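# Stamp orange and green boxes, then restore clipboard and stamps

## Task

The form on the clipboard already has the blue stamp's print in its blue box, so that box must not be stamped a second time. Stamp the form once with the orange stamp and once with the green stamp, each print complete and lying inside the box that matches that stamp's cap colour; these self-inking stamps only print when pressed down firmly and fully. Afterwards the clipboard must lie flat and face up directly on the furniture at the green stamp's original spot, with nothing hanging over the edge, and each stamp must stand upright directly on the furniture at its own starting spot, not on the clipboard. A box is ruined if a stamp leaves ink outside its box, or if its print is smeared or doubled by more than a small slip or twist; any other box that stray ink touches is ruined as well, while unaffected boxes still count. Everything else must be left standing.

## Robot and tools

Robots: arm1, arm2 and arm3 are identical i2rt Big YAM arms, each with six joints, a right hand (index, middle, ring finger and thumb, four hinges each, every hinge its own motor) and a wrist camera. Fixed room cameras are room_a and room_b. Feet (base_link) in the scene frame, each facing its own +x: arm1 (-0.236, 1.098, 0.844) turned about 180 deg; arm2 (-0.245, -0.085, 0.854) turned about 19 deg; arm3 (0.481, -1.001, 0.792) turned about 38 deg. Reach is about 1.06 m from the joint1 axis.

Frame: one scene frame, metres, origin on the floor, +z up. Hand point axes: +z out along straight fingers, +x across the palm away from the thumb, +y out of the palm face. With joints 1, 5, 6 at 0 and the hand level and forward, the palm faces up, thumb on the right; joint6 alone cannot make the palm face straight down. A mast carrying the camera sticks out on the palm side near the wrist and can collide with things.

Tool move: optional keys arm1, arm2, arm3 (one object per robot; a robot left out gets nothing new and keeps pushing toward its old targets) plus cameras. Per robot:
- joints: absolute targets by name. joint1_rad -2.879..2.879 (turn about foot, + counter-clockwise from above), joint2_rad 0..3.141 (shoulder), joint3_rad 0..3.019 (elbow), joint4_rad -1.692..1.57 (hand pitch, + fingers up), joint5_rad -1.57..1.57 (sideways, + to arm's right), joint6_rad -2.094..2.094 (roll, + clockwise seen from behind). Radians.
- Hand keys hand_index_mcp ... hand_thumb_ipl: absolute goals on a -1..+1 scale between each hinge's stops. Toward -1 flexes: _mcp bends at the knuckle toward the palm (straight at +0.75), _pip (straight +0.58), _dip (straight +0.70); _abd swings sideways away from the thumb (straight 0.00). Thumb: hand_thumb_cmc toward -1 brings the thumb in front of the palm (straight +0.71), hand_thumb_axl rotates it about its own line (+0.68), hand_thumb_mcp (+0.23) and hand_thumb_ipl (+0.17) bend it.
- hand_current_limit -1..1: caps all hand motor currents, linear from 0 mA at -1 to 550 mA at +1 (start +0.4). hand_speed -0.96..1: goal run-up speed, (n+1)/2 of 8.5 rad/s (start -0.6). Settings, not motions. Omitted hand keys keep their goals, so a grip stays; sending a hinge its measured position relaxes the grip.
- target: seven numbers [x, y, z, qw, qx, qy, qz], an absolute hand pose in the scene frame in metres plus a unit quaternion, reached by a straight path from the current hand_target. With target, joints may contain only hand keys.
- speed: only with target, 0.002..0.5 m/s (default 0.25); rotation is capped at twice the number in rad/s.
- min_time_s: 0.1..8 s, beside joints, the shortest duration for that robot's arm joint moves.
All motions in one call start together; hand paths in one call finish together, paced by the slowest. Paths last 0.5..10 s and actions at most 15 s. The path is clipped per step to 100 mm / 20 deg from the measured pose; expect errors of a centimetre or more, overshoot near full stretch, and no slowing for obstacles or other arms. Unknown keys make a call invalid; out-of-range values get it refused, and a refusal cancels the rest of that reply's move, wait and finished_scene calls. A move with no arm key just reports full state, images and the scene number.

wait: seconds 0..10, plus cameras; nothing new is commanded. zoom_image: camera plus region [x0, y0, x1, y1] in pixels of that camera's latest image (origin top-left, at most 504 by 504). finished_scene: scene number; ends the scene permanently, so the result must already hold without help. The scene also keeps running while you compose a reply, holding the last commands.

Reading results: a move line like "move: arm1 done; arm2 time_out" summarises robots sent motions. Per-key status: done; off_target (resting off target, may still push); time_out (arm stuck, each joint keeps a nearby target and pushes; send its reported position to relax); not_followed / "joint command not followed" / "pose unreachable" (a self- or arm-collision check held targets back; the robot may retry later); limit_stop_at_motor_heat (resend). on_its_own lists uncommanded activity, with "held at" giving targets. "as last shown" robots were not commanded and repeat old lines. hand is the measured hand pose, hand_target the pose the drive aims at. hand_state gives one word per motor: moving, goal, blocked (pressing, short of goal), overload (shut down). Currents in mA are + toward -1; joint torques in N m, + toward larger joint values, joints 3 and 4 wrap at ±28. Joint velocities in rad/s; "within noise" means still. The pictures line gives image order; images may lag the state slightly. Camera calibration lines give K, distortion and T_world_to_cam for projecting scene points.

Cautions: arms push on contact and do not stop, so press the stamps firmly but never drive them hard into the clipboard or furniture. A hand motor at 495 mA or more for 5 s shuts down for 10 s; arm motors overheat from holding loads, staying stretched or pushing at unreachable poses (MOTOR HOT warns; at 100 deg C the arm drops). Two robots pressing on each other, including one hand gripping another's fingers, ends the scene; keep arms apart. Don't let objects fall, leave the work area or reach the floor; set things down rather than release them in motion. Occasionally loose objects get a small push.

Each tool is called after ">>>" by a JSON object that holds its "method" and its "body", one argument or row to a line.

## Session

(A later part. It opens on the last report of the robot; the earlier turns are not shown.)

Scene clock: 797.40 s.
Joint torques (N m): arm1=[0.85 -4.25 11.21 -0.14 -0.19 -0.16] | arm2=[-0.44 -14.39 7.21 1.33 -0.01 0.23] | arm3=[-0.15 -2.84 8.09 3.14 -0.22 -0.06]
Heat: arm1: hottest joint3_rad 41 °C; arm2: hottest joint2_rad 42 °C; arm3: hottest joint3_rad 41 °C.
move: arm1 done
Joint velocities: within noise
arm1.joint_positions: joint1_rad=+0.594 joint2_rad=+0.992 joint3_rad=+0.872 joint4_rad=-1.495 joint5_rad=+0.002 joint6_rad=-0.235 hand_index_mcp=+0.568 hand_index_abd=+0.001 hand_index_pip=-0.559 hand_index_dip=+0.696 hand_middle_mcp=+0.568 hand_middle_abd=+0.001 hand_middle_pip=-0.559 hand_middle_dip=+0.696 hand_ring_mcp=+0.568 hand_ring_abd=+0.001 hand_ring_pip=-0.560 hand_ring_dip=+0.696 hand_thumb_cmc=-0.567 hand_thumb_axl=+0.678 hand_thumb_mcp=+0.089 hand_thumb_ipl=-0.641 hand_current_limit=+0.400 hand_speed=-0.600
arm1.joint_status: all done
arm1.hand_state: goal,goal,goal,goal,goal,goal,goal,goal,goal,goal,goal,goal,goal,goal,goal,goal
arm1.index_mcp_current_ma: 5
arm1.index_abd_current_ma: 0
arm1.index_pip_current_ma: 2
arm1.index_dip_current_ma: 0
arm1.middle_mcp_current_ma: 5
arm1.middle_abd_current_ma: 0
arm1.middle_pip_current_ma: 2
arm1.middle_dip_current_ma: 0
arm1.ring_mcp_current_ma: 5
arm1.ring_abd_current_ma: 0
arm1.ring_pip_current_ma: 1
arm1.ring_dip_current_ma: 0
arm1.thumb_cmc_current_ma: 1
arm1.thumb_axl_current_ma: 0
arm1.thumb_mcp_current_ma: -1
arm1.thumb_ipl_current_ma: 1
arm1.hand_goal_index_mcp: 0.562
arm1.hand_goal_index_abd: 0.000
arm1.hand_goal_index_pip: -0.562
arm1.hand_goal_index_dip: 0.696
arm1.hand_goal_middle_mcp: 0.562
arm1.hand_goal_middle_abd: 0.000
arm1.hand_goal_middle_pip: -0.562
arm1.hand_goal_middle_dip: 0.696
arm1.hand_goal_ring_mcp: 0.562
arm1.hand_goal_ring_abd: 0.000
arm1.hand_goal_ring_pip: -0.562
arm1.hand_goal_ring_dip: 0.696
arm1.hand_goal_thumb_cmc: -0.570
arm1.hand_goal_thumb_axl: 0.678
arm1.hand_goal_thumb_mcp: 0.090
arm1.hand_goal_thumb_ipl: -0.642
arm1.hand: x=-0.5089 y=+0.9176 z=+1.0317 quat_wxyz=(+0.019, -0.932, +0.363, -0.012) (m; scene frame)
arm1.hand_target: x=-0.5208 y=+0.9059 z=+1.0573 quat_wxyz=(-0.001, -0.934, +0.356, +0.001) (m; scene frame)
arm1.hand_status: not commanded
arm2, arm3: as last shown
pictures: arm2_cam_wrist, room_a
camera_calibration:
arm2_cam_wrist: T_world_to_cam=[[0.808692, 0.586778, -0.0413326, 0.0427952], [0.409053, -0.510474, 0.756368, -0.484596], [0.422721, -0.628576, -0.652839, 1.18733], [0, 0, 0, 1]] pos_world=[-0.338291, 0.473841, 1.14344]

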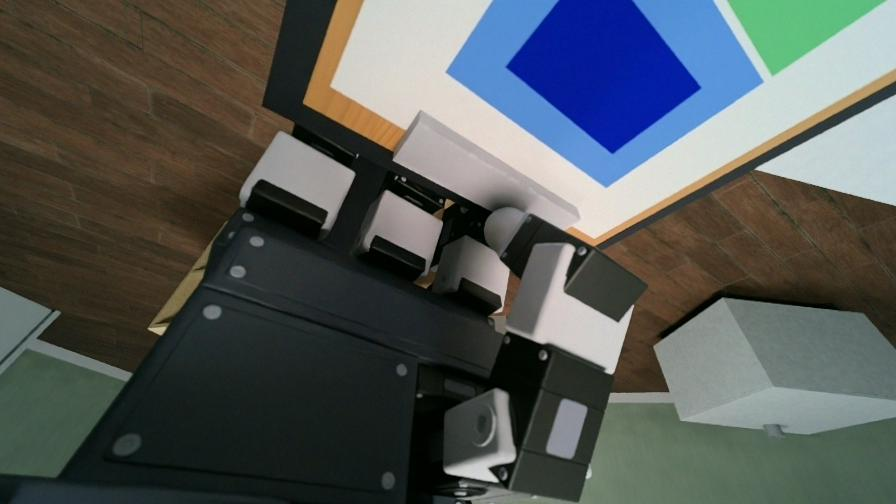

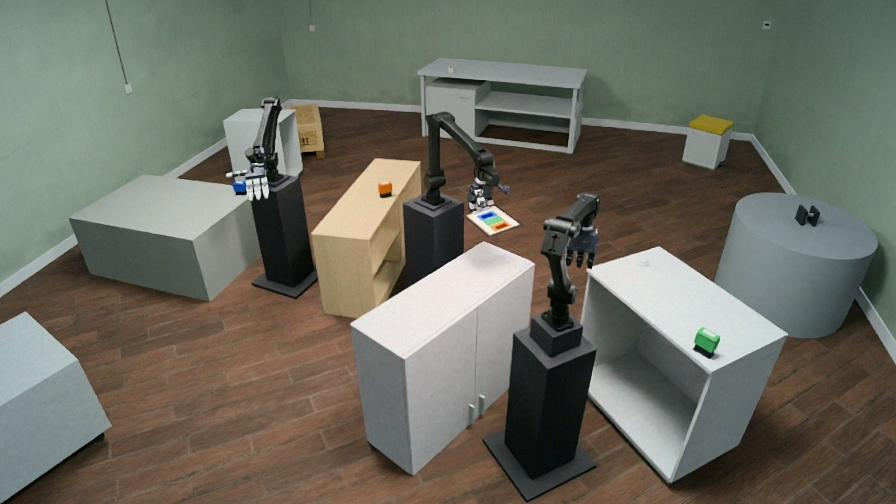

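>>> {"method": "move", "body": {
  "arm1": {"joints": {"joint1_rad": 1.326}, "min_time_s": 3},
  "cameras": ["room_a", "arm1_cam_wrist", "room_b"]
}}

>>> {"method": "zoom_image", "body": {
  "camera": "arm1_cam_wrist",
  "region": [100, 0, 604, 300]
}}

Scene clock: 803.60 s.
Joint torques (N m): arm1=[1.03 -4.25 11.21 -0.14 -0.15 -0.15] | arm2=[-0.38 -14.27 7.23 1.32 0 0.21] | arm3=[-1.14 -2.49 8.08 3 -0.2 -0.04]
Heat: arm1: hottest joint3_rad 41 °C; arm2: hottest joint2_rad 42 °C; arm3: hottest joint3_rad 41 °C.
move: arm1 done
Joint velocities: within noise
arm1.joint_positions: joint1_rad=+1.319 joint2_rad=+0.992 joint3_rad=+0.872 joint4_rad=-1.495 joint5_rad=+0.001 joint6_rad=-0.236 hand_index_mcp=+0.568 hand_index_abd=+0.001 hand_index_pip=-0.559 hand_index_dip=+0.696 hand_middle_mcp=+0.568 hand_middle_abd=+0.001 hand_middle_pip=-0.559 hand_middle_dip=+0.696 hand_ring_mcp=+0.568 hand_ring_abd=+0.001 hand_ring_pip=-0.560 hand_ring_dip=+0.696 hand_thumb_cmc=-0.568 hand_thumb_axl=+0.678 hand_thumb_mcp=+0.089 hand_thumb_ipl=-0.641 hand_current_limit=+0.400 hand_speed=-0.600
arm1.joint_status: all done
arm1.hand_state: goal,goal,goal,goal,goal,goal,goal,goal,goal,goal,goal,goal,goal,goal,goal,goal
arm1.index_mcp_current_ma: 5
arm1.index_abd_current_ma: 0
arm1.index_pip_current_ma: 2
arm1.index_dip_current_ma: 0
arm1.middle_mcp_current_ma: 5
arm1.middle_abd_current_ma: 0
arm1.middle_pip_current_ma: 2
arm1.middle_dip_current_ma: 0
arm1.ring_mcp_current_ma: 5
arm1.ring_abd_current_ma: 0
arm1.ring_pip_current_ma: 1
arm1.ring_dip_current_ma: 0
arm1.thumb_cmc_current_ma: 1
arm1.thumb_axl_current_ma: 0
arm1.thumb_mcp_current_ma: -1
arm1.thumb_ipl_current_ma: 1
arm1.hand_goal_index_mcp: 0.562
arm1.hand_goal_index_abd: 0.000
arm1.hand_goal_index_pip: -0.562
arm1.hand_goal_index_dip: 0.696
arm1.hand_goal_middle_mcp: 0.562
arm1.hand_goal_middle_abd: 0.000
arm1.hand_goal_middle_pip: -0.562
arm1.hand_goal_middle_dip: 0.696
arm1.hand_goal_ring_mcp: 0.562
arm1.hand_goal_ring_abd: 0.000
arm1.hand_goal_ring_pip: -0.562
arm1.hand_goal_ring_dip: 0.696
arm1.hand_goal_thumb_cmc: -0.570
arm1.hand_goal_thumb_axl: 0.678
arm1.hand_goal_thumb_mcp: 0.090
arm1.hand_goal_thumb_ipl: -0.642
arm1.hand: x=-0.3206 y=+0.7818 z=+1.0315 quat_wxyz=(+0.022, -1.000, +0.009, -0.004) (m; scene frame)
arm1.hand_target: x=-0.3214 y=+0.7651 z=+1.0571 quat_wxyz=(-0.001, -1.000, +0.001, +0.001) (m; scene frame)
arm1.hand_status: not commanded
arm2, arm3: as last shown
pictures: arm1_cam_wrist, room_a, room_b
camera_calibration:
arm1_cam_wrist: T_world_to_cam=[[-0.79941, -0.599877, -0.0330348, 0.279536], [-0.440155, 0.547362, 0.7118, -1.34321], [-0.40891, 0.58356, -0.701605, 0.261486], [0, 0, 0, 1]] pos_world=[-0.26083, 0.750315, 1.14879]

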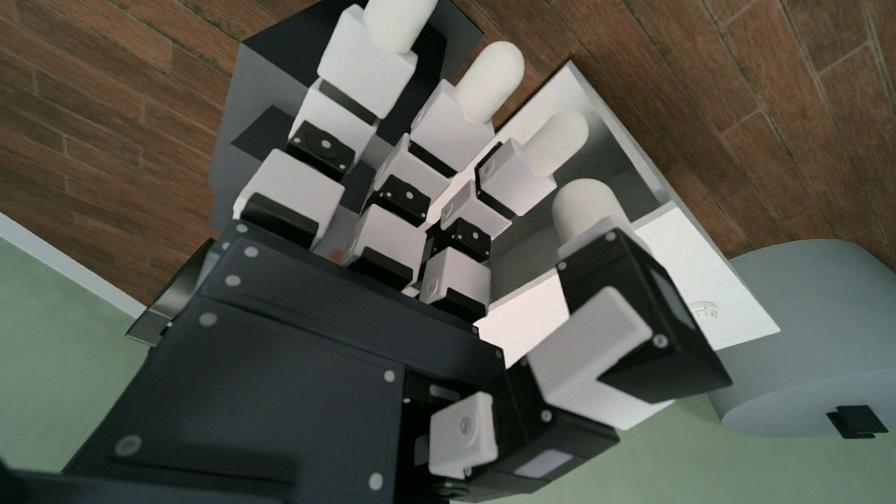

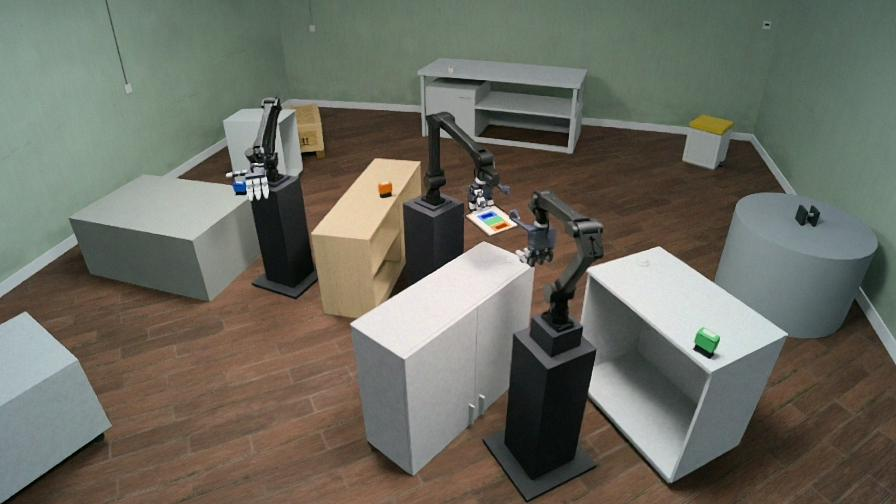

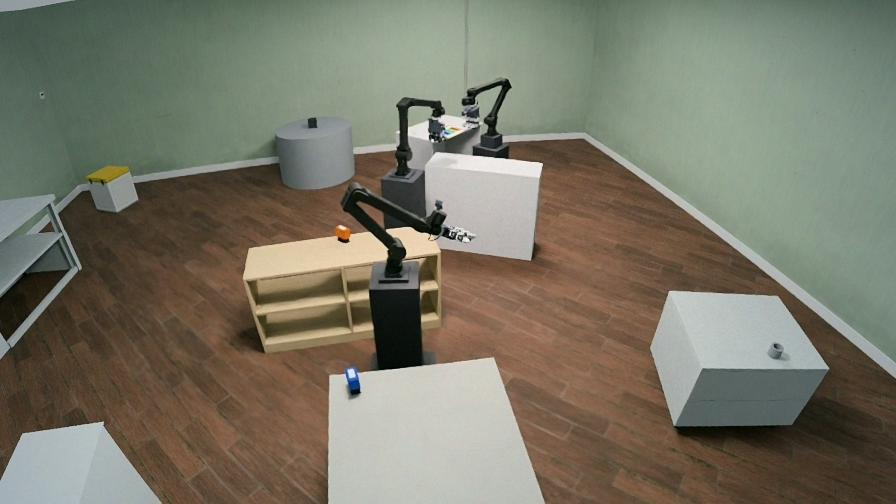

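Scaled by 1.000.

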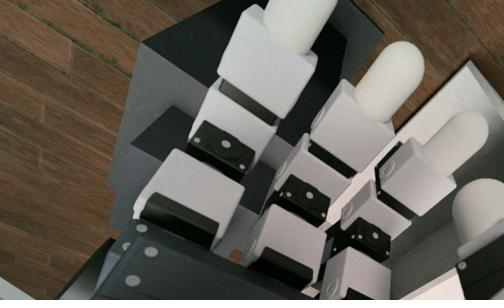

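>>> {"method": "zoom_image", "body": {
  "camera": "room_a",
  "region": [440, 170, 600, 280]
}}

>>> {"method": "zoom_image", "body": {
  "camera": "room_b",
  "region": [380, 70, 540, 180]
}}

Scaled by 3.150 from the camera's 896x504 image, which has a finer 1280x720 frame.

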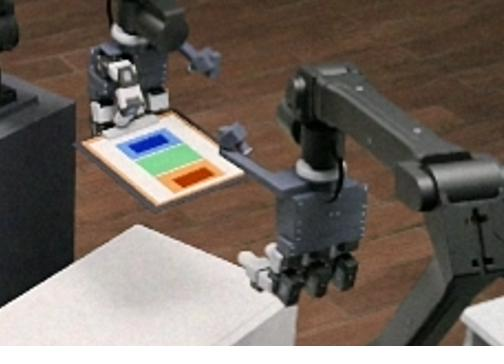

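Scaled by 3.150 from the camera's 896x504 image, which has a finer 1280x720 frame.

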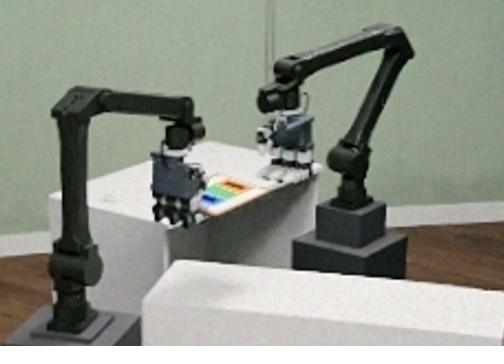

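>>> {"method": "move", "body": {
  "arm1": {"target": [-0.294, 0.668, 1.055, 0, 1, 0, 0], "speed": 0.1},
  "cameras": ["room_a", "arm1_cam_wrist", "room_b"]
}}

>>> {"method": "zoom_image", "body": {
  "camera": "room_a",
  "region": [440, 170, 600, 280]
}}

>>> {"method": "zoom_image", "body": {
  "camera": "room_b",
  "region": [410, 80, 510, 150]
}}

Scene clock: 823.43 s.
Joint torques (N m): arm1=[0.97 -7.47 11.03 0.44 -0.06 0] | arm2=[-0.32 -14.33 7.21 1.29 0 0.21] | arm3=[-0.85 -2.67 8.34 3.08 -0.18 -0.08]
Heat: arm1: hottest joint3_rad 42 °C; arm2: hottest joint2_rad 41 °C; arm3: hottest joint3_rad 41 °C.
move: arm1 off_target
Joint velocities: within noise
arm1.joint_positions: joint1_rad=+1.464 joint2_rad=+1.242 joint3_rad=+1.051 joint4_rad=-1.441 joint5_rad=-0.002 joint6_rad=-0.111 hand_index_mcp=+0.568 hand_index_abd=+0.001 hand_index_pip=-0.559 hand_index_dip=+0.696 hand_middle_mcp=+0.568 hand_middle_abd=+0.001 hand_middle_pip=-0.559 hand_middle_dip=+0.696 hand_ring_mcp=+0.568 hand_ring_abd=+0.001 hand_ring_pip=-0.560 hand_ring_dip=+0.696 hand_thumb_cmc=-0.568 hand_thumb_axl=+0.678 hand_thumb_mcp=+0.089 hand_thumb_ipl=-0.641 hand_current_limit=+0.400 hand_speed=-0.600
arm1.joint_status: not commanded
arm1.hand_state: goal,goal,goal,goal,goal,goal,goal,goal,goal,goal,goal,goal,goal,goal,goal,goal
arm1.index_mcp_current_ma: 5
arm1.index_abd_current_ma: 0
arm1.index_pip_current_ma: 2
arm1.index_dip_current_ma: 0
arm1.middle_mcp_current_ma: 5
arm1.middle_abd_current_ma: 0
arm1.middle_pip_current_ma: 2
arm1.middle_dip_current_ma: 0
arm1.ring_mcp_current_ma: 5
arm1.ring_abd_current_ma: 0
arm1.ring_pip_current_ma: 1
arm1.ring_dip_current_ma: 0
arm1.thumb_cmc_current_ma: 1
arm1.thumb_axl_current_ma: 0
arm1.thumb_mcp_current_ma: -1
arm1.thumb_ipl_current_ma: 1
arm1.hand_goal_index_mcp: 0.562
arm1.hand_goal_index_abd: 0.000
arm1.hand_goal_index_pip: -0.562
arm1.hand_goal_index_dip: 0.696
arm1.hand_goal_middle_mcp: 0.562
arm1.hand_goal_middle_abd: 0.000
arm1.hand_goal_middle_pip: -0.562
arm1.hand_goal_middle_dip: 0.696
arm1.hand_goal_ring_mcp: 0.562
arm1.hand_goal_ring_abd: 0.000
arm1.hand_goal_ring_pip: -0.562
arm1.hand_goal_ring_dip: 0.696
arm1.hand_goal_thumb_cmc: -0.570
arm1.hand_goal_thumb_axl: 0.678
arm1.hand_goal_thumb_mcp: 0.090
arm1.hand_goal_thumb_ipl: -0.642
arm1.hand: x=-0.2933 y=+0.6915 z=+1.0296 quat_wxyz=(+0.031, -1.000, -0.001, -0.004) (m; scene frame)
arm1.hand_target: x=-0.2937 y=+0.6697 z=+1.0553 quat_wxyz=(+0.000, -1.000, +0.000, +0.000) (m; scene frame)
arm1.hand_status: off_target (0.035 m and 3.5 deg from the pose sent, 0.119 m and 2.7 deg at the start)
arm2, arm3: as last shown
pictures: arm1_cam_wrist, room_a, room_b
camera_calibration:
arm1_cam_wrist: T_world_to_cam=[[-0.78715, -0.615231, -0.0434134, 0.272029], [-0.450702, 0.525738, 0.721434, -1.27843], [-0.421024, 0.587443, -0.691121, 0.306891], [0, 0, 0, 1]] pos_world=[-0.232856, 0.6592, 1.14621]

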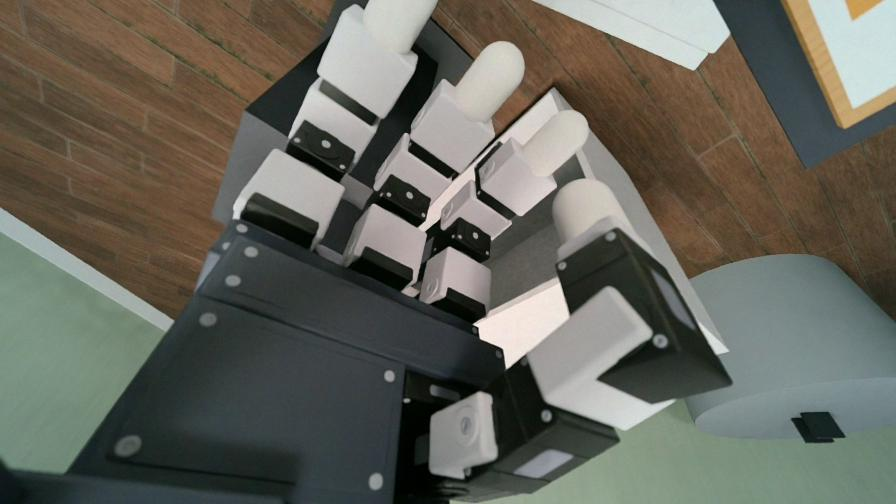

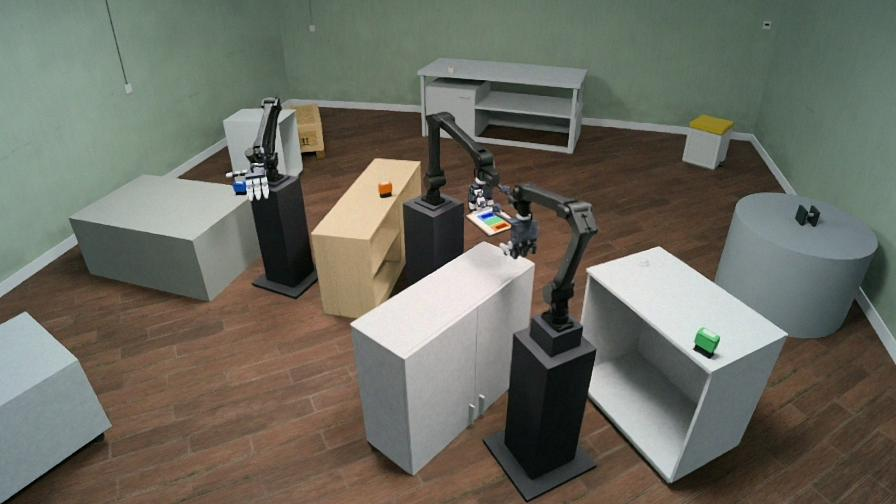

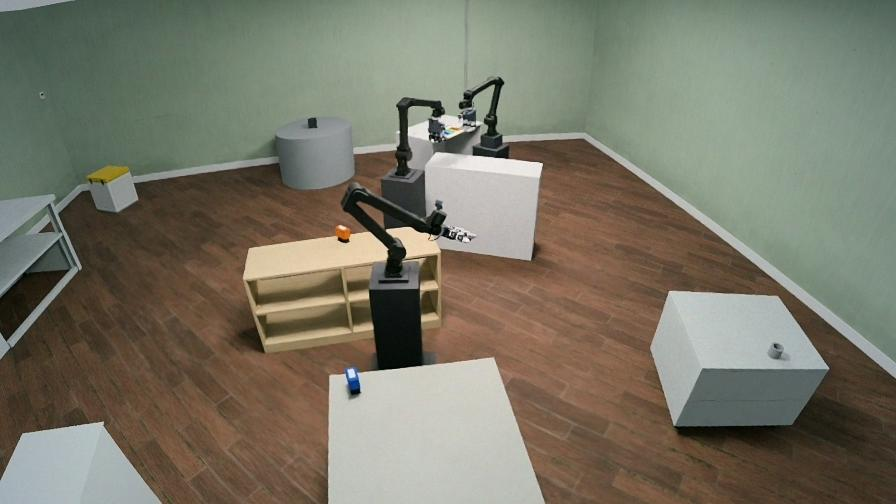

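Scaled by 3.150 from the camera's 896x504 image, which has a finer 1280x720 frame.

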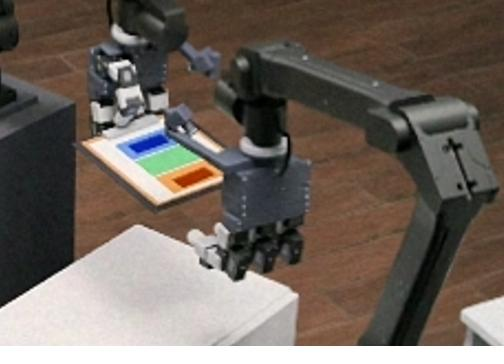

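Scaled by 5.040 from the camera's 896x504 image, which has a finer 1280x720 frame.

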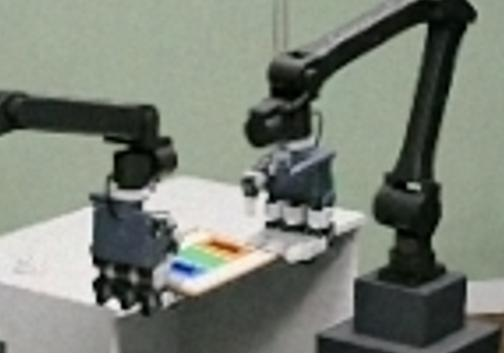

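>>> {"method": "move", "body": {
  "arm1": {"target": [-0.297, 0.600, 1.060, 0, 1, 0, 0], "speed": 0.06},
  "cameras": ["room_a", "arm1_cam_wrist", "room_b"]
}}

>>> {"method": "zoom_image", "body": {
  "camera": "arm1_cam_wrist",
  "region": [392, 0, 896, 300]
}}

>>> {"method": "zoom_image", "body": {
  "camera": "room_b",
  "region": [410, 80, 510, 150]
}}

Scene clock: 829.40 s.
Joint torques (N m): arm1=[1.08 -10.05 11.03 0.34 -0.06 0.02] | arm2=[-0.38 -14.21 7.21 1.25 0 0.22] | arm3=[-0.44 -2.43 8.08 3.03 -0.24 -0.03]
Heat: arm1: hottest joint3_rad 42 °C; arm2: hottest joint2_rad 41 °C; arm3: hottest joint3_rad 41 °C.
move: arm1 off_target
Joint velocities: within noise
arm1.joint_positions: joint1_rad=+1.472 joint2_rad=+1.418 joint3_rad=+1.230 joint4_rad=-1.441 joint5_rad=-0.002 joint6_rad=-0.101 hand_index_mcp=+0.568 hand_index_abd=+0.001 hand_index_pip=-0.559 hand_index_dip=+0.696 hand_middle_mcp=+0.568 hand_middle_abd=+0.001 hand_middle_pip=-0.559 hand_middle_dip=+0.696 hand_ring_mcp=+0.568 hand_ring_abd=+0.001 hand_ring_pip=-0.560 hand_ring_dip=+0.696 hand_thumb_cmc=-0.568 hand_thumb_axl=+0.678 hand_thumb_mcp=+0.089 hand_thumb_ipl=-0.641 hand_current_limit=+0.400 hand_speed=-0.600
arm1.joint_status: not commanded
arm1.hand_state: goal,goal,goal,goal,goal,goal,goal,goal,goal,goal,goal,goal,goal,goal,goal,goal
arm1.index_mcp_current_ma: 5
arm1.index_abd_current_ma: 0
arm1.index_pip_current_ma: 2
arm1.index_dip_current_ma: 0
arm1.middle_mcp_current_ma: 5
arm1.middle_abd_current_ma: 0
arm1.middle_pip_current_ma: 2
arm1.middle_dip_current_ma: 0
arm1.ring_mcp_current_ma: 5
arm1.ring_abd_current_ma: 0
arm1.ring_pip_current_ma: 1
arm1.ring_dip_current_ma: 0
arm1.thumb_cmc_current_ma: 1
arm1.thumb_axl_current_ma: 0
arm1.thumb_mcp_current_ma: -1
arm1.thumb_ipl_current_ma: 1
arm1.hand_goal_index_mcp: 0.562
arm1.hand_goal_index_abd: 0.000
arm1.hand_goal_index_pip: -0.562
arm1.hand_goal_index_dip: 0.696
arm1.hand_goal_middle_mcp: 0.562
arm1.hand_goal_middle_abd: 0.000
arm1.hand_goal_middle_pip: -0.562
arm1.hand_goal_middle_dip: 0.696
arm1.hand_goal_ring_mcp: 0.562
arm1.hand_goal_ring_abd: 0.000
arm1.hand_goal_ring_pip: -0.562
arm1.hand_goal_ring_dip: 0.696
arm1.hand_goal_thumb_cmc: -0.570
arm1.hand_goal_thumb_axl: 0.678
arm1.hand_goal_thumb_mcp: 0.090
arm1.hand_goal_thumb_ipl: -0.642
arm1.hand: x=-0.2976 y=+0.6229 z=+1.0354 quat_wxyz=(+0.029, -1.000, -0.001, -0.003) (m; scene frame)
arm1.hand_target: x=-0.2967 y=+0.6017 z=+1.0603 quat_wxyz=(+0.000, -1.000, +0.000, +0.000) (m; scene frame)
arm1.hand_status: off_target (0.034 m and 3.3 deg from the pose sent, 0.097 m and 3.5 deg at the start)
arm2, arm3: as last shown
pictures: arm1_cam_wrist, room_a, room_b
camera_calibration:
arm1_cam_wrist: T_world_to_cam=[[-0.788105, -0.614203, -0.0405609, 0.222835], [-0.449224, 0.528862, 0.720071, -1.2486], [-0.420819, 0.585713, -0.692714, 0.35223], [0, 0, 0, 1]] pos_world=[-0.237056, 0.590895, 1.15211]

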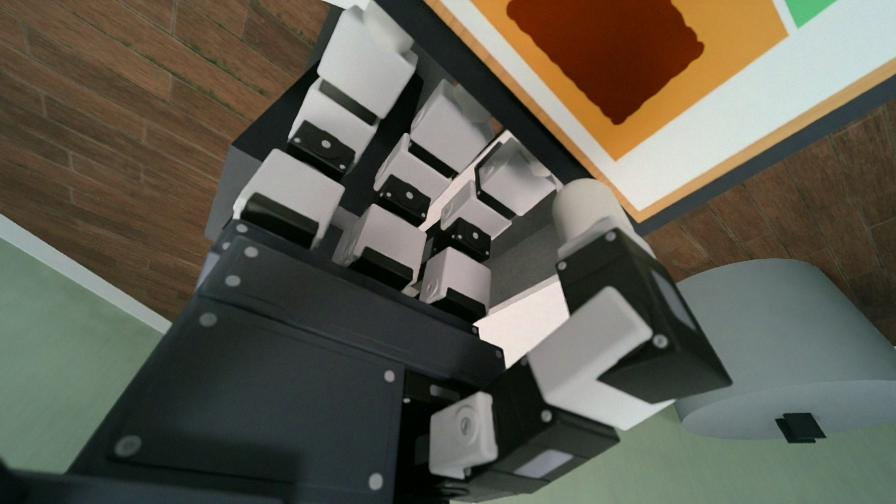

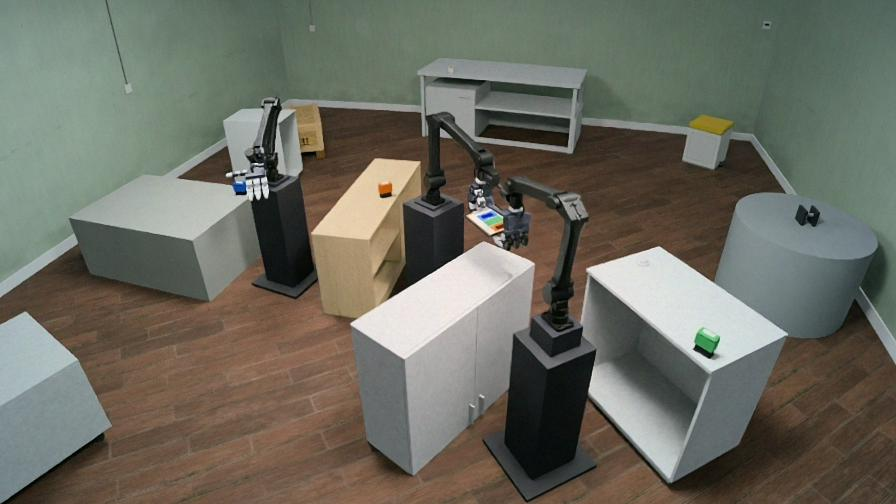

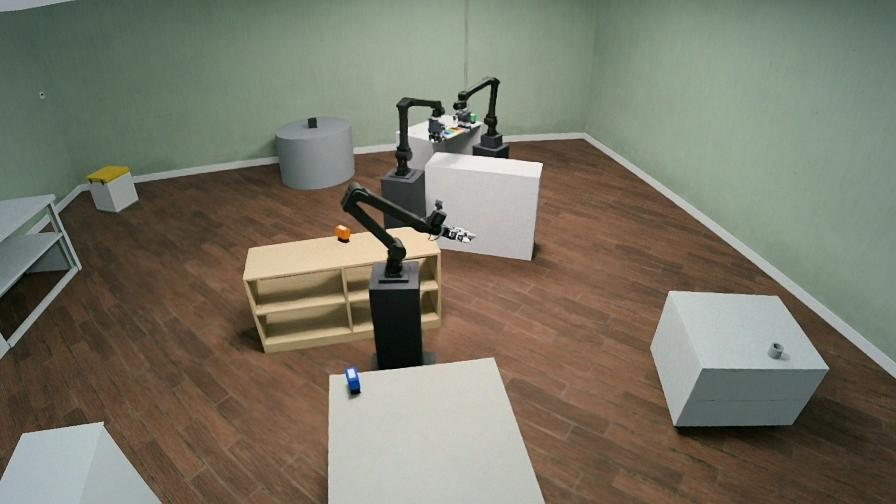

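Scaled by 1.000.

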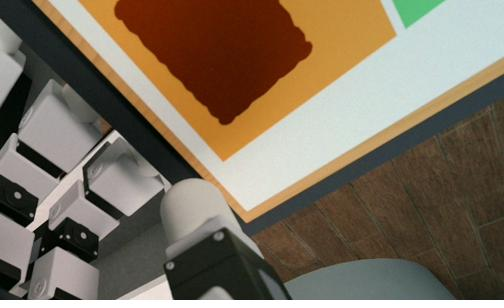

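Scaled by 5.040 from the camera's 896x504 image, which has a finer 1280x720 frame.

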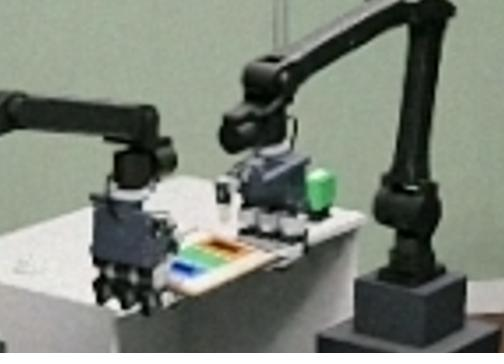

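>>> {"method": "move", "body": {
  "arm1": {"target": [-0.294, 0.551, 1.0645, 0, 1, 0, 0], "speed": 0.06},
  "cameras": ["arm1_cam_wrist"]
}}

Scene clock: 835.93 s.
Joint torques (N m): arm1=[1.08 -11.93 11.17 -0.18 -0.05 0.02] | arm2=[-0.21 -14.15 7.19 1.26 -0.01 0.22] | arm3=[-0.79 -2.55 8.29 3.07 -0.23 -0.05]
Heat: arm1: hottest joint3_rad 42 °C; arm2: hottest joint2_rad 41 °C; arm3: hottest joint3_rad 41 °C.
move: arm1 off_target
Joint velocities: within noise
arm1.joint_positions: joint1_rad=+1.488 joint2_rad=+1.543 joint3_rad=+1.377 joint4_rad=-1.451 joint5_rad=-0.002 joint6_rad=-0.085 hand_index_mcp=+0.568 hand_index_abd=+0.001 hand_index_pip=-0.559 hand_index_dip=+0.696 hand_middle_mcp=+0.568 hand_middle_abd=+0.001 hand_middle_pip=-0.559 hand_middle_dip=+0.696 hand_ring_mcp=+0.568 hand_ring_abd=+0.001 hand_ring_pip=-0.560 hand_ring_dip=+0.696 hand_thumb_cmc=-0.568 hand_thumb_axl=+0.678 hand_thumb_mcp=+0.089 hand_thumb_ipl=-0.641 hand_current_limit=+0.400 hand_speed=-0.600
arm1.joint_status: not commanded
arm1.hand_state: goal,goal,goal,goal,goal,goal,goal,goal,goal,goal,goal,goal,goal,goal,goal,goal
arm1.index_mcp_current_ma: 5
arm1.index_abd_current_ma: 0
arm1.index_pip_current_ma: 2
arm1.index_dip_current_ma: 0
arm1.middle_mcp_current_ma: 5
arm1.middle_abd_current_ma: 0
arm1.middle_pip_current_ma: 2
arm1.middle_dip_current_ma: 0
arm1.ring_mcp_current_ma: 5
arm1.ring_abd_current_ma: 0
arm1.ring_pip_current_ma: 1
arm1.ring_dip_current_ma: 0
arm1.thumb_cmc_current_ma: 1
arm1.thumb_axl_current_ma: 0
arm1.thumb_mcp_current_ma: -1
arm1.thumb_ipl_current_ma: 1
arm1.hand_goal_index_mcp: 0.562
arm1.hand_goal_index_abd: 0.000
arm1.hand_goal_index_pip: -0.562
arm1.hand_goal_index_dip: 0.696
arm1.hand_goal_middle_mcp: 0.562
arm1.hand_goal_middle_abd: 0.000
arm1.hand_goal_middle_pip: -0.562
arm1.hand_goal_middle_dip: 0.696
arm1.hand_goal_ring_mcp: 0.562
arm1.hand_goal_ring_abd: 0.000
arm1.hand_goal_ring_pip: -0.562
arm1.hand_goal_ring_dip: 0.696
arm1.hand_goal_thumb_cmc: -0.570
arm1.hand_goal_thumb_axl: 0.678
arm1.hand_goal_thumb_mcp: 0.090
arm1.hand_goal_thumb_ipl: -0.642
arm1.hand: x=-0.2955 y=+0.5702 z=+1.0404 quat_wxyz=(+0.023, -1.000, -0.001, -0.002) (m; scene frame)
arm1.hand_target: x=-0.2938 y=+0.5524 z=+1.0647 quat_wxyz=(-0.001, -1.000, +0.000, +0.000) (m; scene frame)
arm1.hand_status: off_target (0.031 m and 2.7 deg from the pose sent, 0.078 m and 3.3 deg at the start)
arm2: as last shown
arm2.joint_positions: joint1_rad=+1.355 joint2_rad=+1.577 joint3_rad=+1.347 joint4_rad=-1.399 joint5_rad=+0.003 joint6_rad=+0.120 hand_index_mcp=+0.450 hand_index_abd=-0.002 hand_index_pip=-0.589 hand_index_dip=+0.712 hand_middle_mcp=+0.421 hand_middle_abd=+0.000 hand_middle_pip=-0.594 hand_middle_dip=+0.700 hand_ring_mcp=+0.452 hand_ring_abd=+0.000 hand_ring_pip=-0.590 hand_ring_dip=+0.696 hand_thumb_cmc=-0.569 hand_thumb_axl=+0.677 hand_thumb_mcp=-0.357 hand_thumb_ipl=-0.553 hand_current_limit=+0.750 hand_speed=-0.850
arm2.index_mcp_current_ma: 193
arm2.hand: x=-0.2740 y=+0.4448 z=+1.0269 quat_wxyz=(+0.003, +0.000, +1.000, -0.026) (m; scene frame)
arm3.joint_positions: joint1_rad=+0.309 joint2_rad=+0.926 joint3_rad=+0.271 joint4_rad=+0.150 joint5_rad=-0.370 joint6_rad=-0.208 hand_index_mcp=+0.759 hand_index_abd=+0.001 hand_index_pip=+0.577 hand_index_dip=+0.696 hand_middle_mcp=+0.759 hand_middle_abd=+0.001 hand_middle_pip=+0.577 hand_middle_dip=+0.696 hand_ring_mcp=+0.760 hand_ring_abd=+0.001 hand_ring_pip=+0.577 hand_ring_dip=+0.696 hand_thumb_cmc=+0.719 hand_thumb_axl=+0.677 hand_thumb_mcp=+0.225 hand_thumb_ipl=+0.168 hand_current_limit=+0.400 hand_speed=-0.600
arm3.joint_status: not commanded
arm3.hand_state: goal,goal,goal,goal,goal,goal,goal,goal,goal,goal,goal,goal,goal,goal,goal,goal
arm3.index_mcp_current_ma: 2
arm3.index_abd_current_ma: 0
arm3.index_pip_current_ma: 0
arm3.index_dip_current_ma: 0
arm3.middle_mcp_current_ma: 2
arm3.middle_abd_current_ma: 0
arm3.middle_pip_current_ma: 0
arm3.middle_dip_current_ma: 0
arm3.ring_mcp_current_ma: 2
arm3.ring_abd_current_ma: 0
arm3.ring_pip_current_ma: 0
arm3.ring_dip_current_ma: 0
arm3.thumb_cmc_current_ma: 2
arm3.thumb_axl_current_ma: 0
arm3.thumb_mcp_current_ma: 0
arm3.thumb_ipl_current_ma: 0
arm3.hand_goal_index_mcp: 0.754
arm3.hand_goal_index_abd: 0.000
arm3.hand_goal_index_pip: 0.576
arm3.hand_goal_index_dip: 0.696
arm3.hand_goal_middle_mcp: 0.754
arm3.hand_goal_middle_abd: 0.000
arm3.hand_goal_middle_pip: 0.576
arm3.hand_goal_middle_dip: 0.696
arm3.hand_goal_ring_mcp: 0.754
arm3.hand_goal_ring_abd: 0.000
arm3.hand_goal_ring_pip: 0.576
arm3.hand_goal_ring_dip: 0.696
arm3.hand_goal_thumb_cmc: 0.714
arm3.hand_goal_thumb_axl: 0.678
arm3.hand_goal_thumb_mcp: 0.226
arm3.hand_goal_thumb_ipl: 0.168
arm3.hand: x=+0.6566 y=-0.6347 z=+0.9960 quat_wxyz=(+0.049, +0.069, +0.849, +0.522) (m; scene frame)
arm3.hand_target: x=+0.6600 y=-0.6374 z=+0.9905 quat_wxyz=(+0.048, +0.077, +0.849, +0.521) (m; scene frame)
arm3.hand_status: not commanded
pictures: arm1_cam_wrist
camera_calibration:
arm1_cam_wrist: T_world_to_cam=[[-0.787905, -0.614974, -0.0318351, 0.18369], [-0.448043, 0.537034, 0.714739, -1.22212], [-0.422449, 0.57741, -0.698666, 0.397844], [0, 0, 0, 1]] pos_world=[-0.234762, 0.539564, 1.1573]

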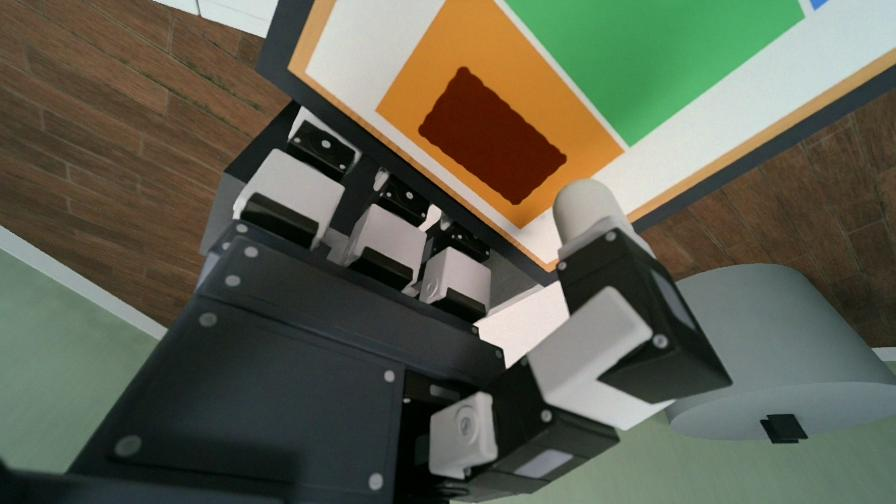

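>>> {"method": "move", "body": {
  "arm1": {"joints": {"hand_speed": -0.85, "hand_index_mcp": 0.485, "hand_middle_mcp": 0.485, "hand_ring_mcp": 0.485, "hand_index_pip": -0.591, "hand_middle_pip": -0.591, "hand_ring_pip": -0.591, "hand_thumb_mcp": -0.41, "hand_thumb_ipl": -0.42}},
  "cameras": ["arm1_cam_wrist", "arm2_cam_wrist"]
}}

Scene clock: 841.97 s.
Joint torques (N m): arm1=[1.08 -11.93 11.15 -0.12 -0.05 0.03] | arm2=[-0.38 -14.39 7.25 1.31 -0.01 0.2] | arm3=[-0.03 -2.96 8.32 3.02 -0.18 -0.06]
Heat: arm1: hottest joint3_rad 43 °C; arm2: hottest joint2_rad 41 °C; arm3: hottest joint3_rad 41 °C.
move: arm1 done
Joint velocities: within noise
arm1.joint_positions: joint1_rad=+1.488 joint2_rad=+1.543 joint3_rad=+1.377 joint4_rad=-1.452 joint5_rad=-0.002 joint6_rad=-0.085 hand_index_mcp=+0.496 hand_index_abd=+0.001 hand_index_pip=-0.582 hand_index_dip=+0.696 hand_middle_mcp=+0.496 hand_middle_abd=+0.001 hand_middle_pip=-0.582 hand_middle_dip=+0.696 hand_ring_mcp=+0.503 hand_ring_abd=+0.001 hand_ring_pip=-0.579 hand_ring_dip=+0.696 hand_thumb_cmc=-0.568 hand_thumb_axl=+0.678 hand_thumb_mcp=-0.406 hand_thumb_ipl=-0.421 hand_current_limit=+0.400 hand_speed=-0.850
arm1.joint_status: all done
arm1.hand_state: goal,goal,goal,goal,goal,goal,goal,goal,goal,goal,goal,goal,goal,goal,goal,goal
arm1.index_mcp_current_ma: 10
arm1.index_abd_current_ma: 0
arm1.index_pip_current_ma: 7
arm1.index_dip_current_ma: 0
arm1.middle_mcp_current_ma: 10
arm1.middle_abd_current_ma: 0
arm1.middle_pip_current_ma: 7
arm1.middle_dip_current_ma: 0
arm1.ring_mcp_current_ma: 23
arm1.ring_abd_current_ma: 0
arm1.ring_pip_current_ma: 11
arm1.ring_dip_current_ma: 0
arm1.thumb_cmc_current_ma: 1
arm1.thumb_axl_current_ma: 0
arm1.thumb_mcp_current_ma: 4
arm1.thumb_ipl_current_ma: 0
arm1.hand_goal_index_mcp: 0.486
arm1.hand_goal_index_abd: 0.000
arm1.hand_goal_index_pip: -0.590
arm1.hand_goal_index_dip: 0.696
arm1.hand_goal_middle_mcp: 0.486
arm1.hand_goal_middle_abd: 0.000
arm1.hand_goal_middle_pip: -0.590
arm1.hand_goal_middle_dip: 0.696
arm1.hand_goal_ring_mcp: 0.486
arm1.hand_goal_ring_abd: 0.000
arm1.hand_goal_ring_pip: -0.590
arm1.hand_goal_ring_dip: 0.696
arm1.hand_goal_thumb_cmc: -0.570
arm1.hand_goal_thumb_axl: 0.678
arm1.hand_goal_thumb_mcp: -0.410
arm1.hand_goal_thumb_ipl: -0.420
arm1.hand: x=-0.2955 y=+0.5704 z=+1.0403 quat_wxyz=(+0.023, -1.000, -0.001, -0.003) (m; scene frame)
arm1.hand_target: x=-0.2938 y=+0.5524 z=+1.0647 quat_wxyz=(-0.001, -1.000, +0.000, +0.000) (m; scene frame)
arm1.hand_status: not commanded
arm2, arm3: as last shown
arm2.joint_positions: joint1_rad=+1.355 joint2_rad=+1.577 joint3_rad=+1.347 joint4_rad=-1.399 joint5_rad=+0.003 joint6_rad=+0.120 hand_index_mcp=+0.433 hand_index_abd=-0.001 hand_index_pip=-0.589 hand_index_dip=+0.712 hand_middle_mcp=+0.423 hand_middle_abd=+0.000 hand_middle_pip=-0.591 hand_middle_dip=+0.700 hand_ring_mcp=+0.452 hand_ring_abd=+0.000 hand_ring_pip=-0.590 hand_ring_dip=+0.696 hand_thumb_cmc=-0.570 hand_thumb_axl=+0.674 hand_thumb_mcp=-0.357 hand_thumb_ipl=-0.552 hand_current_limit=+0.750 hand_speed=-0.850
arm2.index_mcp_current_ma: 135
arm2.middle_mcp_current_ma: 18
arm2.middle_pip_current_ma: 4
arm2.thumb_axl_current_ma: -1
arm2.hand: x=-0.2739 y=+0.4448 z=+1.0269 quat_wxyz=(+0.003, +0.000, +1.000, -0.026) (m; scene frame)
arm2.hand_target: x=-0.2800 y=+0.4497 z=+1.0451 quat_wxyz=(+0.000, +0.000, +1.000, +0.000) (m; scene frame)
pictures: arm1_cam_wrist, arm2_cam_wrist
camera_calibration:
arm1_cam_wrist: T_world_to_cam=[[-0.787906, -0.614939, -0.0324678, 0.184463], [-0.448146, 0.536441, 0.71512, -1.22225], [-0.422338, 0.577998, -0.698247, 0.39694], [0, 0, 0, 1]] pos_world=[-0.234762, 0.539666, 1.1572]
arm2_cam_wrist: T_world_to_cam=[[0.809133, 0.586176, -0.0412433, 0.0430473], [0.408606, -0.510805, 0.756386, -0.48465], [0.422308, -0.628869, -0.652824, 1.18727], [0, 0, 0, 1]] pos_world=[-0.338192, 0.473842, 1.14344]

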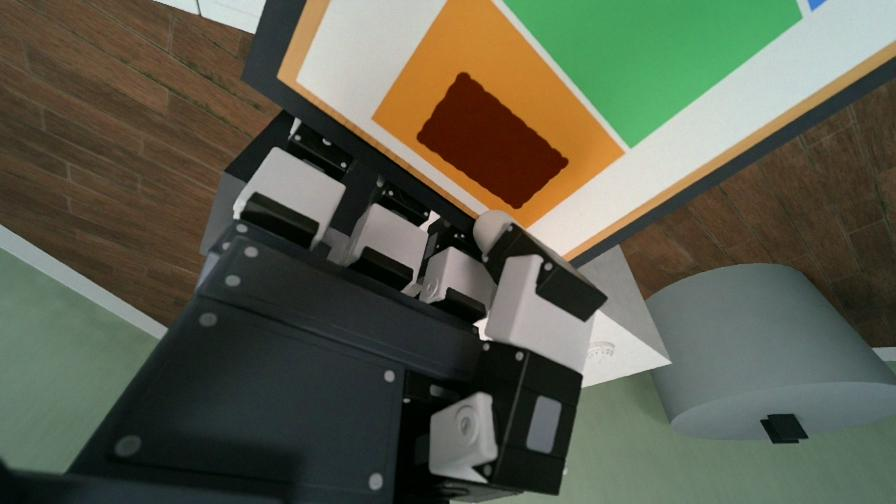

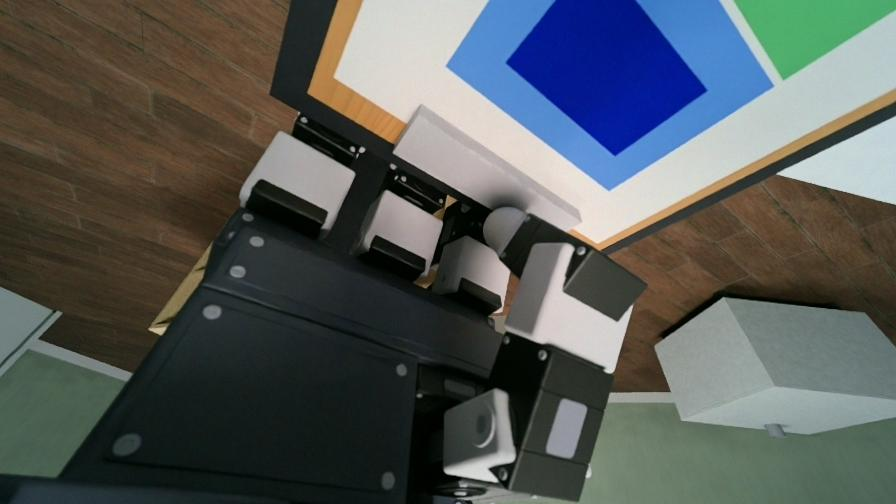

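>>> {"method": "move", "body": {
  "arm1": {"joints": {"hand_ring_mcp": 0.52, "hand_index_mcp": 0.44, "hand_middle_mcp": 0.45, "hand_thumb_mcp": -0.425, "hand_thumb_ipl": -0.41, "hand_current_limit": 0.75}},
  "cameras": ["arm1_cam_wrist"]
}}

Scene clock: 848.13 s.
Joint torques (N m): arm1=[1.03 -11.99 11.17 -0.12 -0.06 0.02] | arm2=[-0.44 -14.21 7.24 1.29 -0.02 0.21] | arm3=[-0.85 -1.9 8.21 3 -0.21 -0.01]
Heat: arm1: hottest joint3_rad 43 °C; arm2: hottest joint2_rad 41 °C; arm3: hottest joint3_rad 41 °C.
move: arm1 off_target
Joint velocities: within noise
arm1.joint_positions: joint1_rad=+1.488 joint2_rad=+1.544 joint3_rad=+1.377 joint4_rad=-1.453 joint5_rad=-0.002 joint6_rad=-0.085 hand_index_mcp=+0.464 hand_index_abd=+0.001 hand_index_pip=-0.581 hand_index_dip=+0.697 hand_middle_mcp=+0.483 hand_middle_abd=+0.001 hand_middle_pip=-0.581 hand_middle_dip=+0.697 hand_ring_mcp=+0.521 hand_ring_abd=+0.001 hand_ring_pip=-0.583 hand_ring_dip=+0.696 hand_thumb_cmc=-0.568 hand_thumb_axl=+0.678 hand_thumb_mcp=-0.416 hand_thumb_ipl=-0.411 hand_current_limit=+0.750 hand_speed=-0.850
arm1.joint_status: hand_index_mcp off_target (ended at +0.464, target +0.440); hand_middle_mcp off_target (ended at +0.483, target +0.450); the others done
arm1.hand_state: blocked,goal,goal,goal,blocked,goal,goal,goal,goal,goal,goal,goal,goal,goal,goal,goal
arm1.index_mcp_current_ma: 38
arm1.index_abd_current_ma: 0
arm1.index_pip_current_ma: 8
arm1.index_dip_current_ma: 0
arm1.middle_mcp_current_ma: 61
arm1.middle_abd_current_ma: 0
arm1.middle_pip_current_ma: 8
arm1.middle_dip_current_ma: 1
arm1.ring_mcp_current_ma: 0
arm1.ring_abd_current_ma: 0
arm1.ring_pip_current_ma: 6
arm1.ring_dip_current_ma: 0
arm1.thumb_cmc_current_ma: 1
arm1.thumb_axl_current_ma: 0
arm1.thumb_mcp_current_ma: 9
arm1.thumb_ipl_current_ma: 0
arm1.hand_goal_index_mcp: 0.440
arm1.hand_goal_index_abd: 0.000
arm1.hand_goal_index_pip: -0.590
arm1.hand_goal_index_dip: 0.696
arm1.hand_goal_middle_mcp: 0.450
arm1.hand_goal_middle_abd: 0.000
arm1.hand_goal_middle_pip: -0.590
arm1.hand_goal_middle_dip: 0.696
arm1.hand_goal_ring_mcp: 0.520
arm1.hand_goal_ring_abd: 0.000
arm1.hand_goal_ring_pip: -0.590
arm1.hand_goal_ring_dip: 0.696
arm1.hand_goal_thumb_cmc: -0.570
arm1.hand_goal_thumb_axl: 0.678
arm1.hand_goal_thumb_mcp: -0.424
arm1.hand_goal_thumb_ipl: -0.410
arm1.hand: x=-0.2955 y=+0.5706 z=+1.0399 quat_wxyz=(+0.024, -1.000, -0.001, -0.003) (m; scene frame)
arm1.hand_target: x=-0.2938 y=+0.5524 z=+1.0647 quat_wxyz=(-0.001, -1.000, +0.000, +0.000) (m; scene frame)
arm1.hand_status: not commanded
arm2, arm3: as last shown
arm2.joint_positions: joint1_rad=+1.355 joint2_rad=+1.577 joint3_rad=+1.347 joint4_rad=-1.399 joint5_rad=+0.003 joint6_rad=+0.120 hand_index_mcp=+0.433 hand_index_abd=-0.001 hand_index_pip=-0.589 hand_index_dip=+0.712 hand_middle_mcp=+0.423 hand_middle_abd=+0.000 hand_middle_pip=-0.589 hand_middle_dip=+0.700 hand_ring_mcp=+0.452 hand_ring_abd=+0.000 hand_ring_pip=-0.590 hand_ring_dip=+0.696 hand_thumb_cmc=-0.570 hand_thumb_axl=+0.674 hand_thumb_mcp=-0.357 hand_thumb_ipl=-0.552 hand_current_limit=+0.750 hand_speed=-0.850
arm2.middle_mcp_current_ma: 19
arm2.middle_pip_current_ma: 5
arm2.hand_target: x=-0.2799 y=+0.4497 z=+1.0451 quat_wxyz=(+0.000, +0.000, +1.000, +0.000) (m; scene frame)
pictures: arm1_cam_wrist
camera_calibration:
arm1_cam_wrist: T_world_to_cam=[[-0.788166, -0.614554, -0.0334284, 0.185218], [-0.447976, 0.53559, 0.715864, -1.22237], [-0.422033, 0.579194, -0.69744, 0.395108], [0, 0, 0, 1]] pos_world=[-0.234861, 0.539671, 1.1568]

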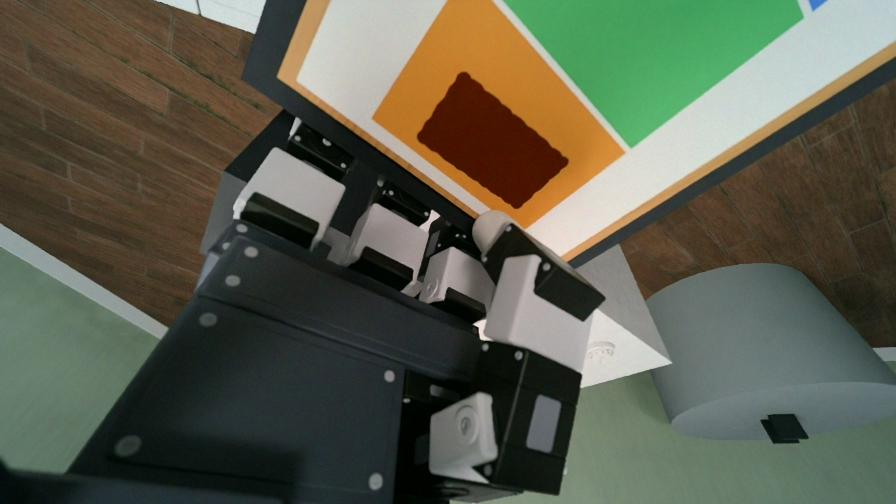

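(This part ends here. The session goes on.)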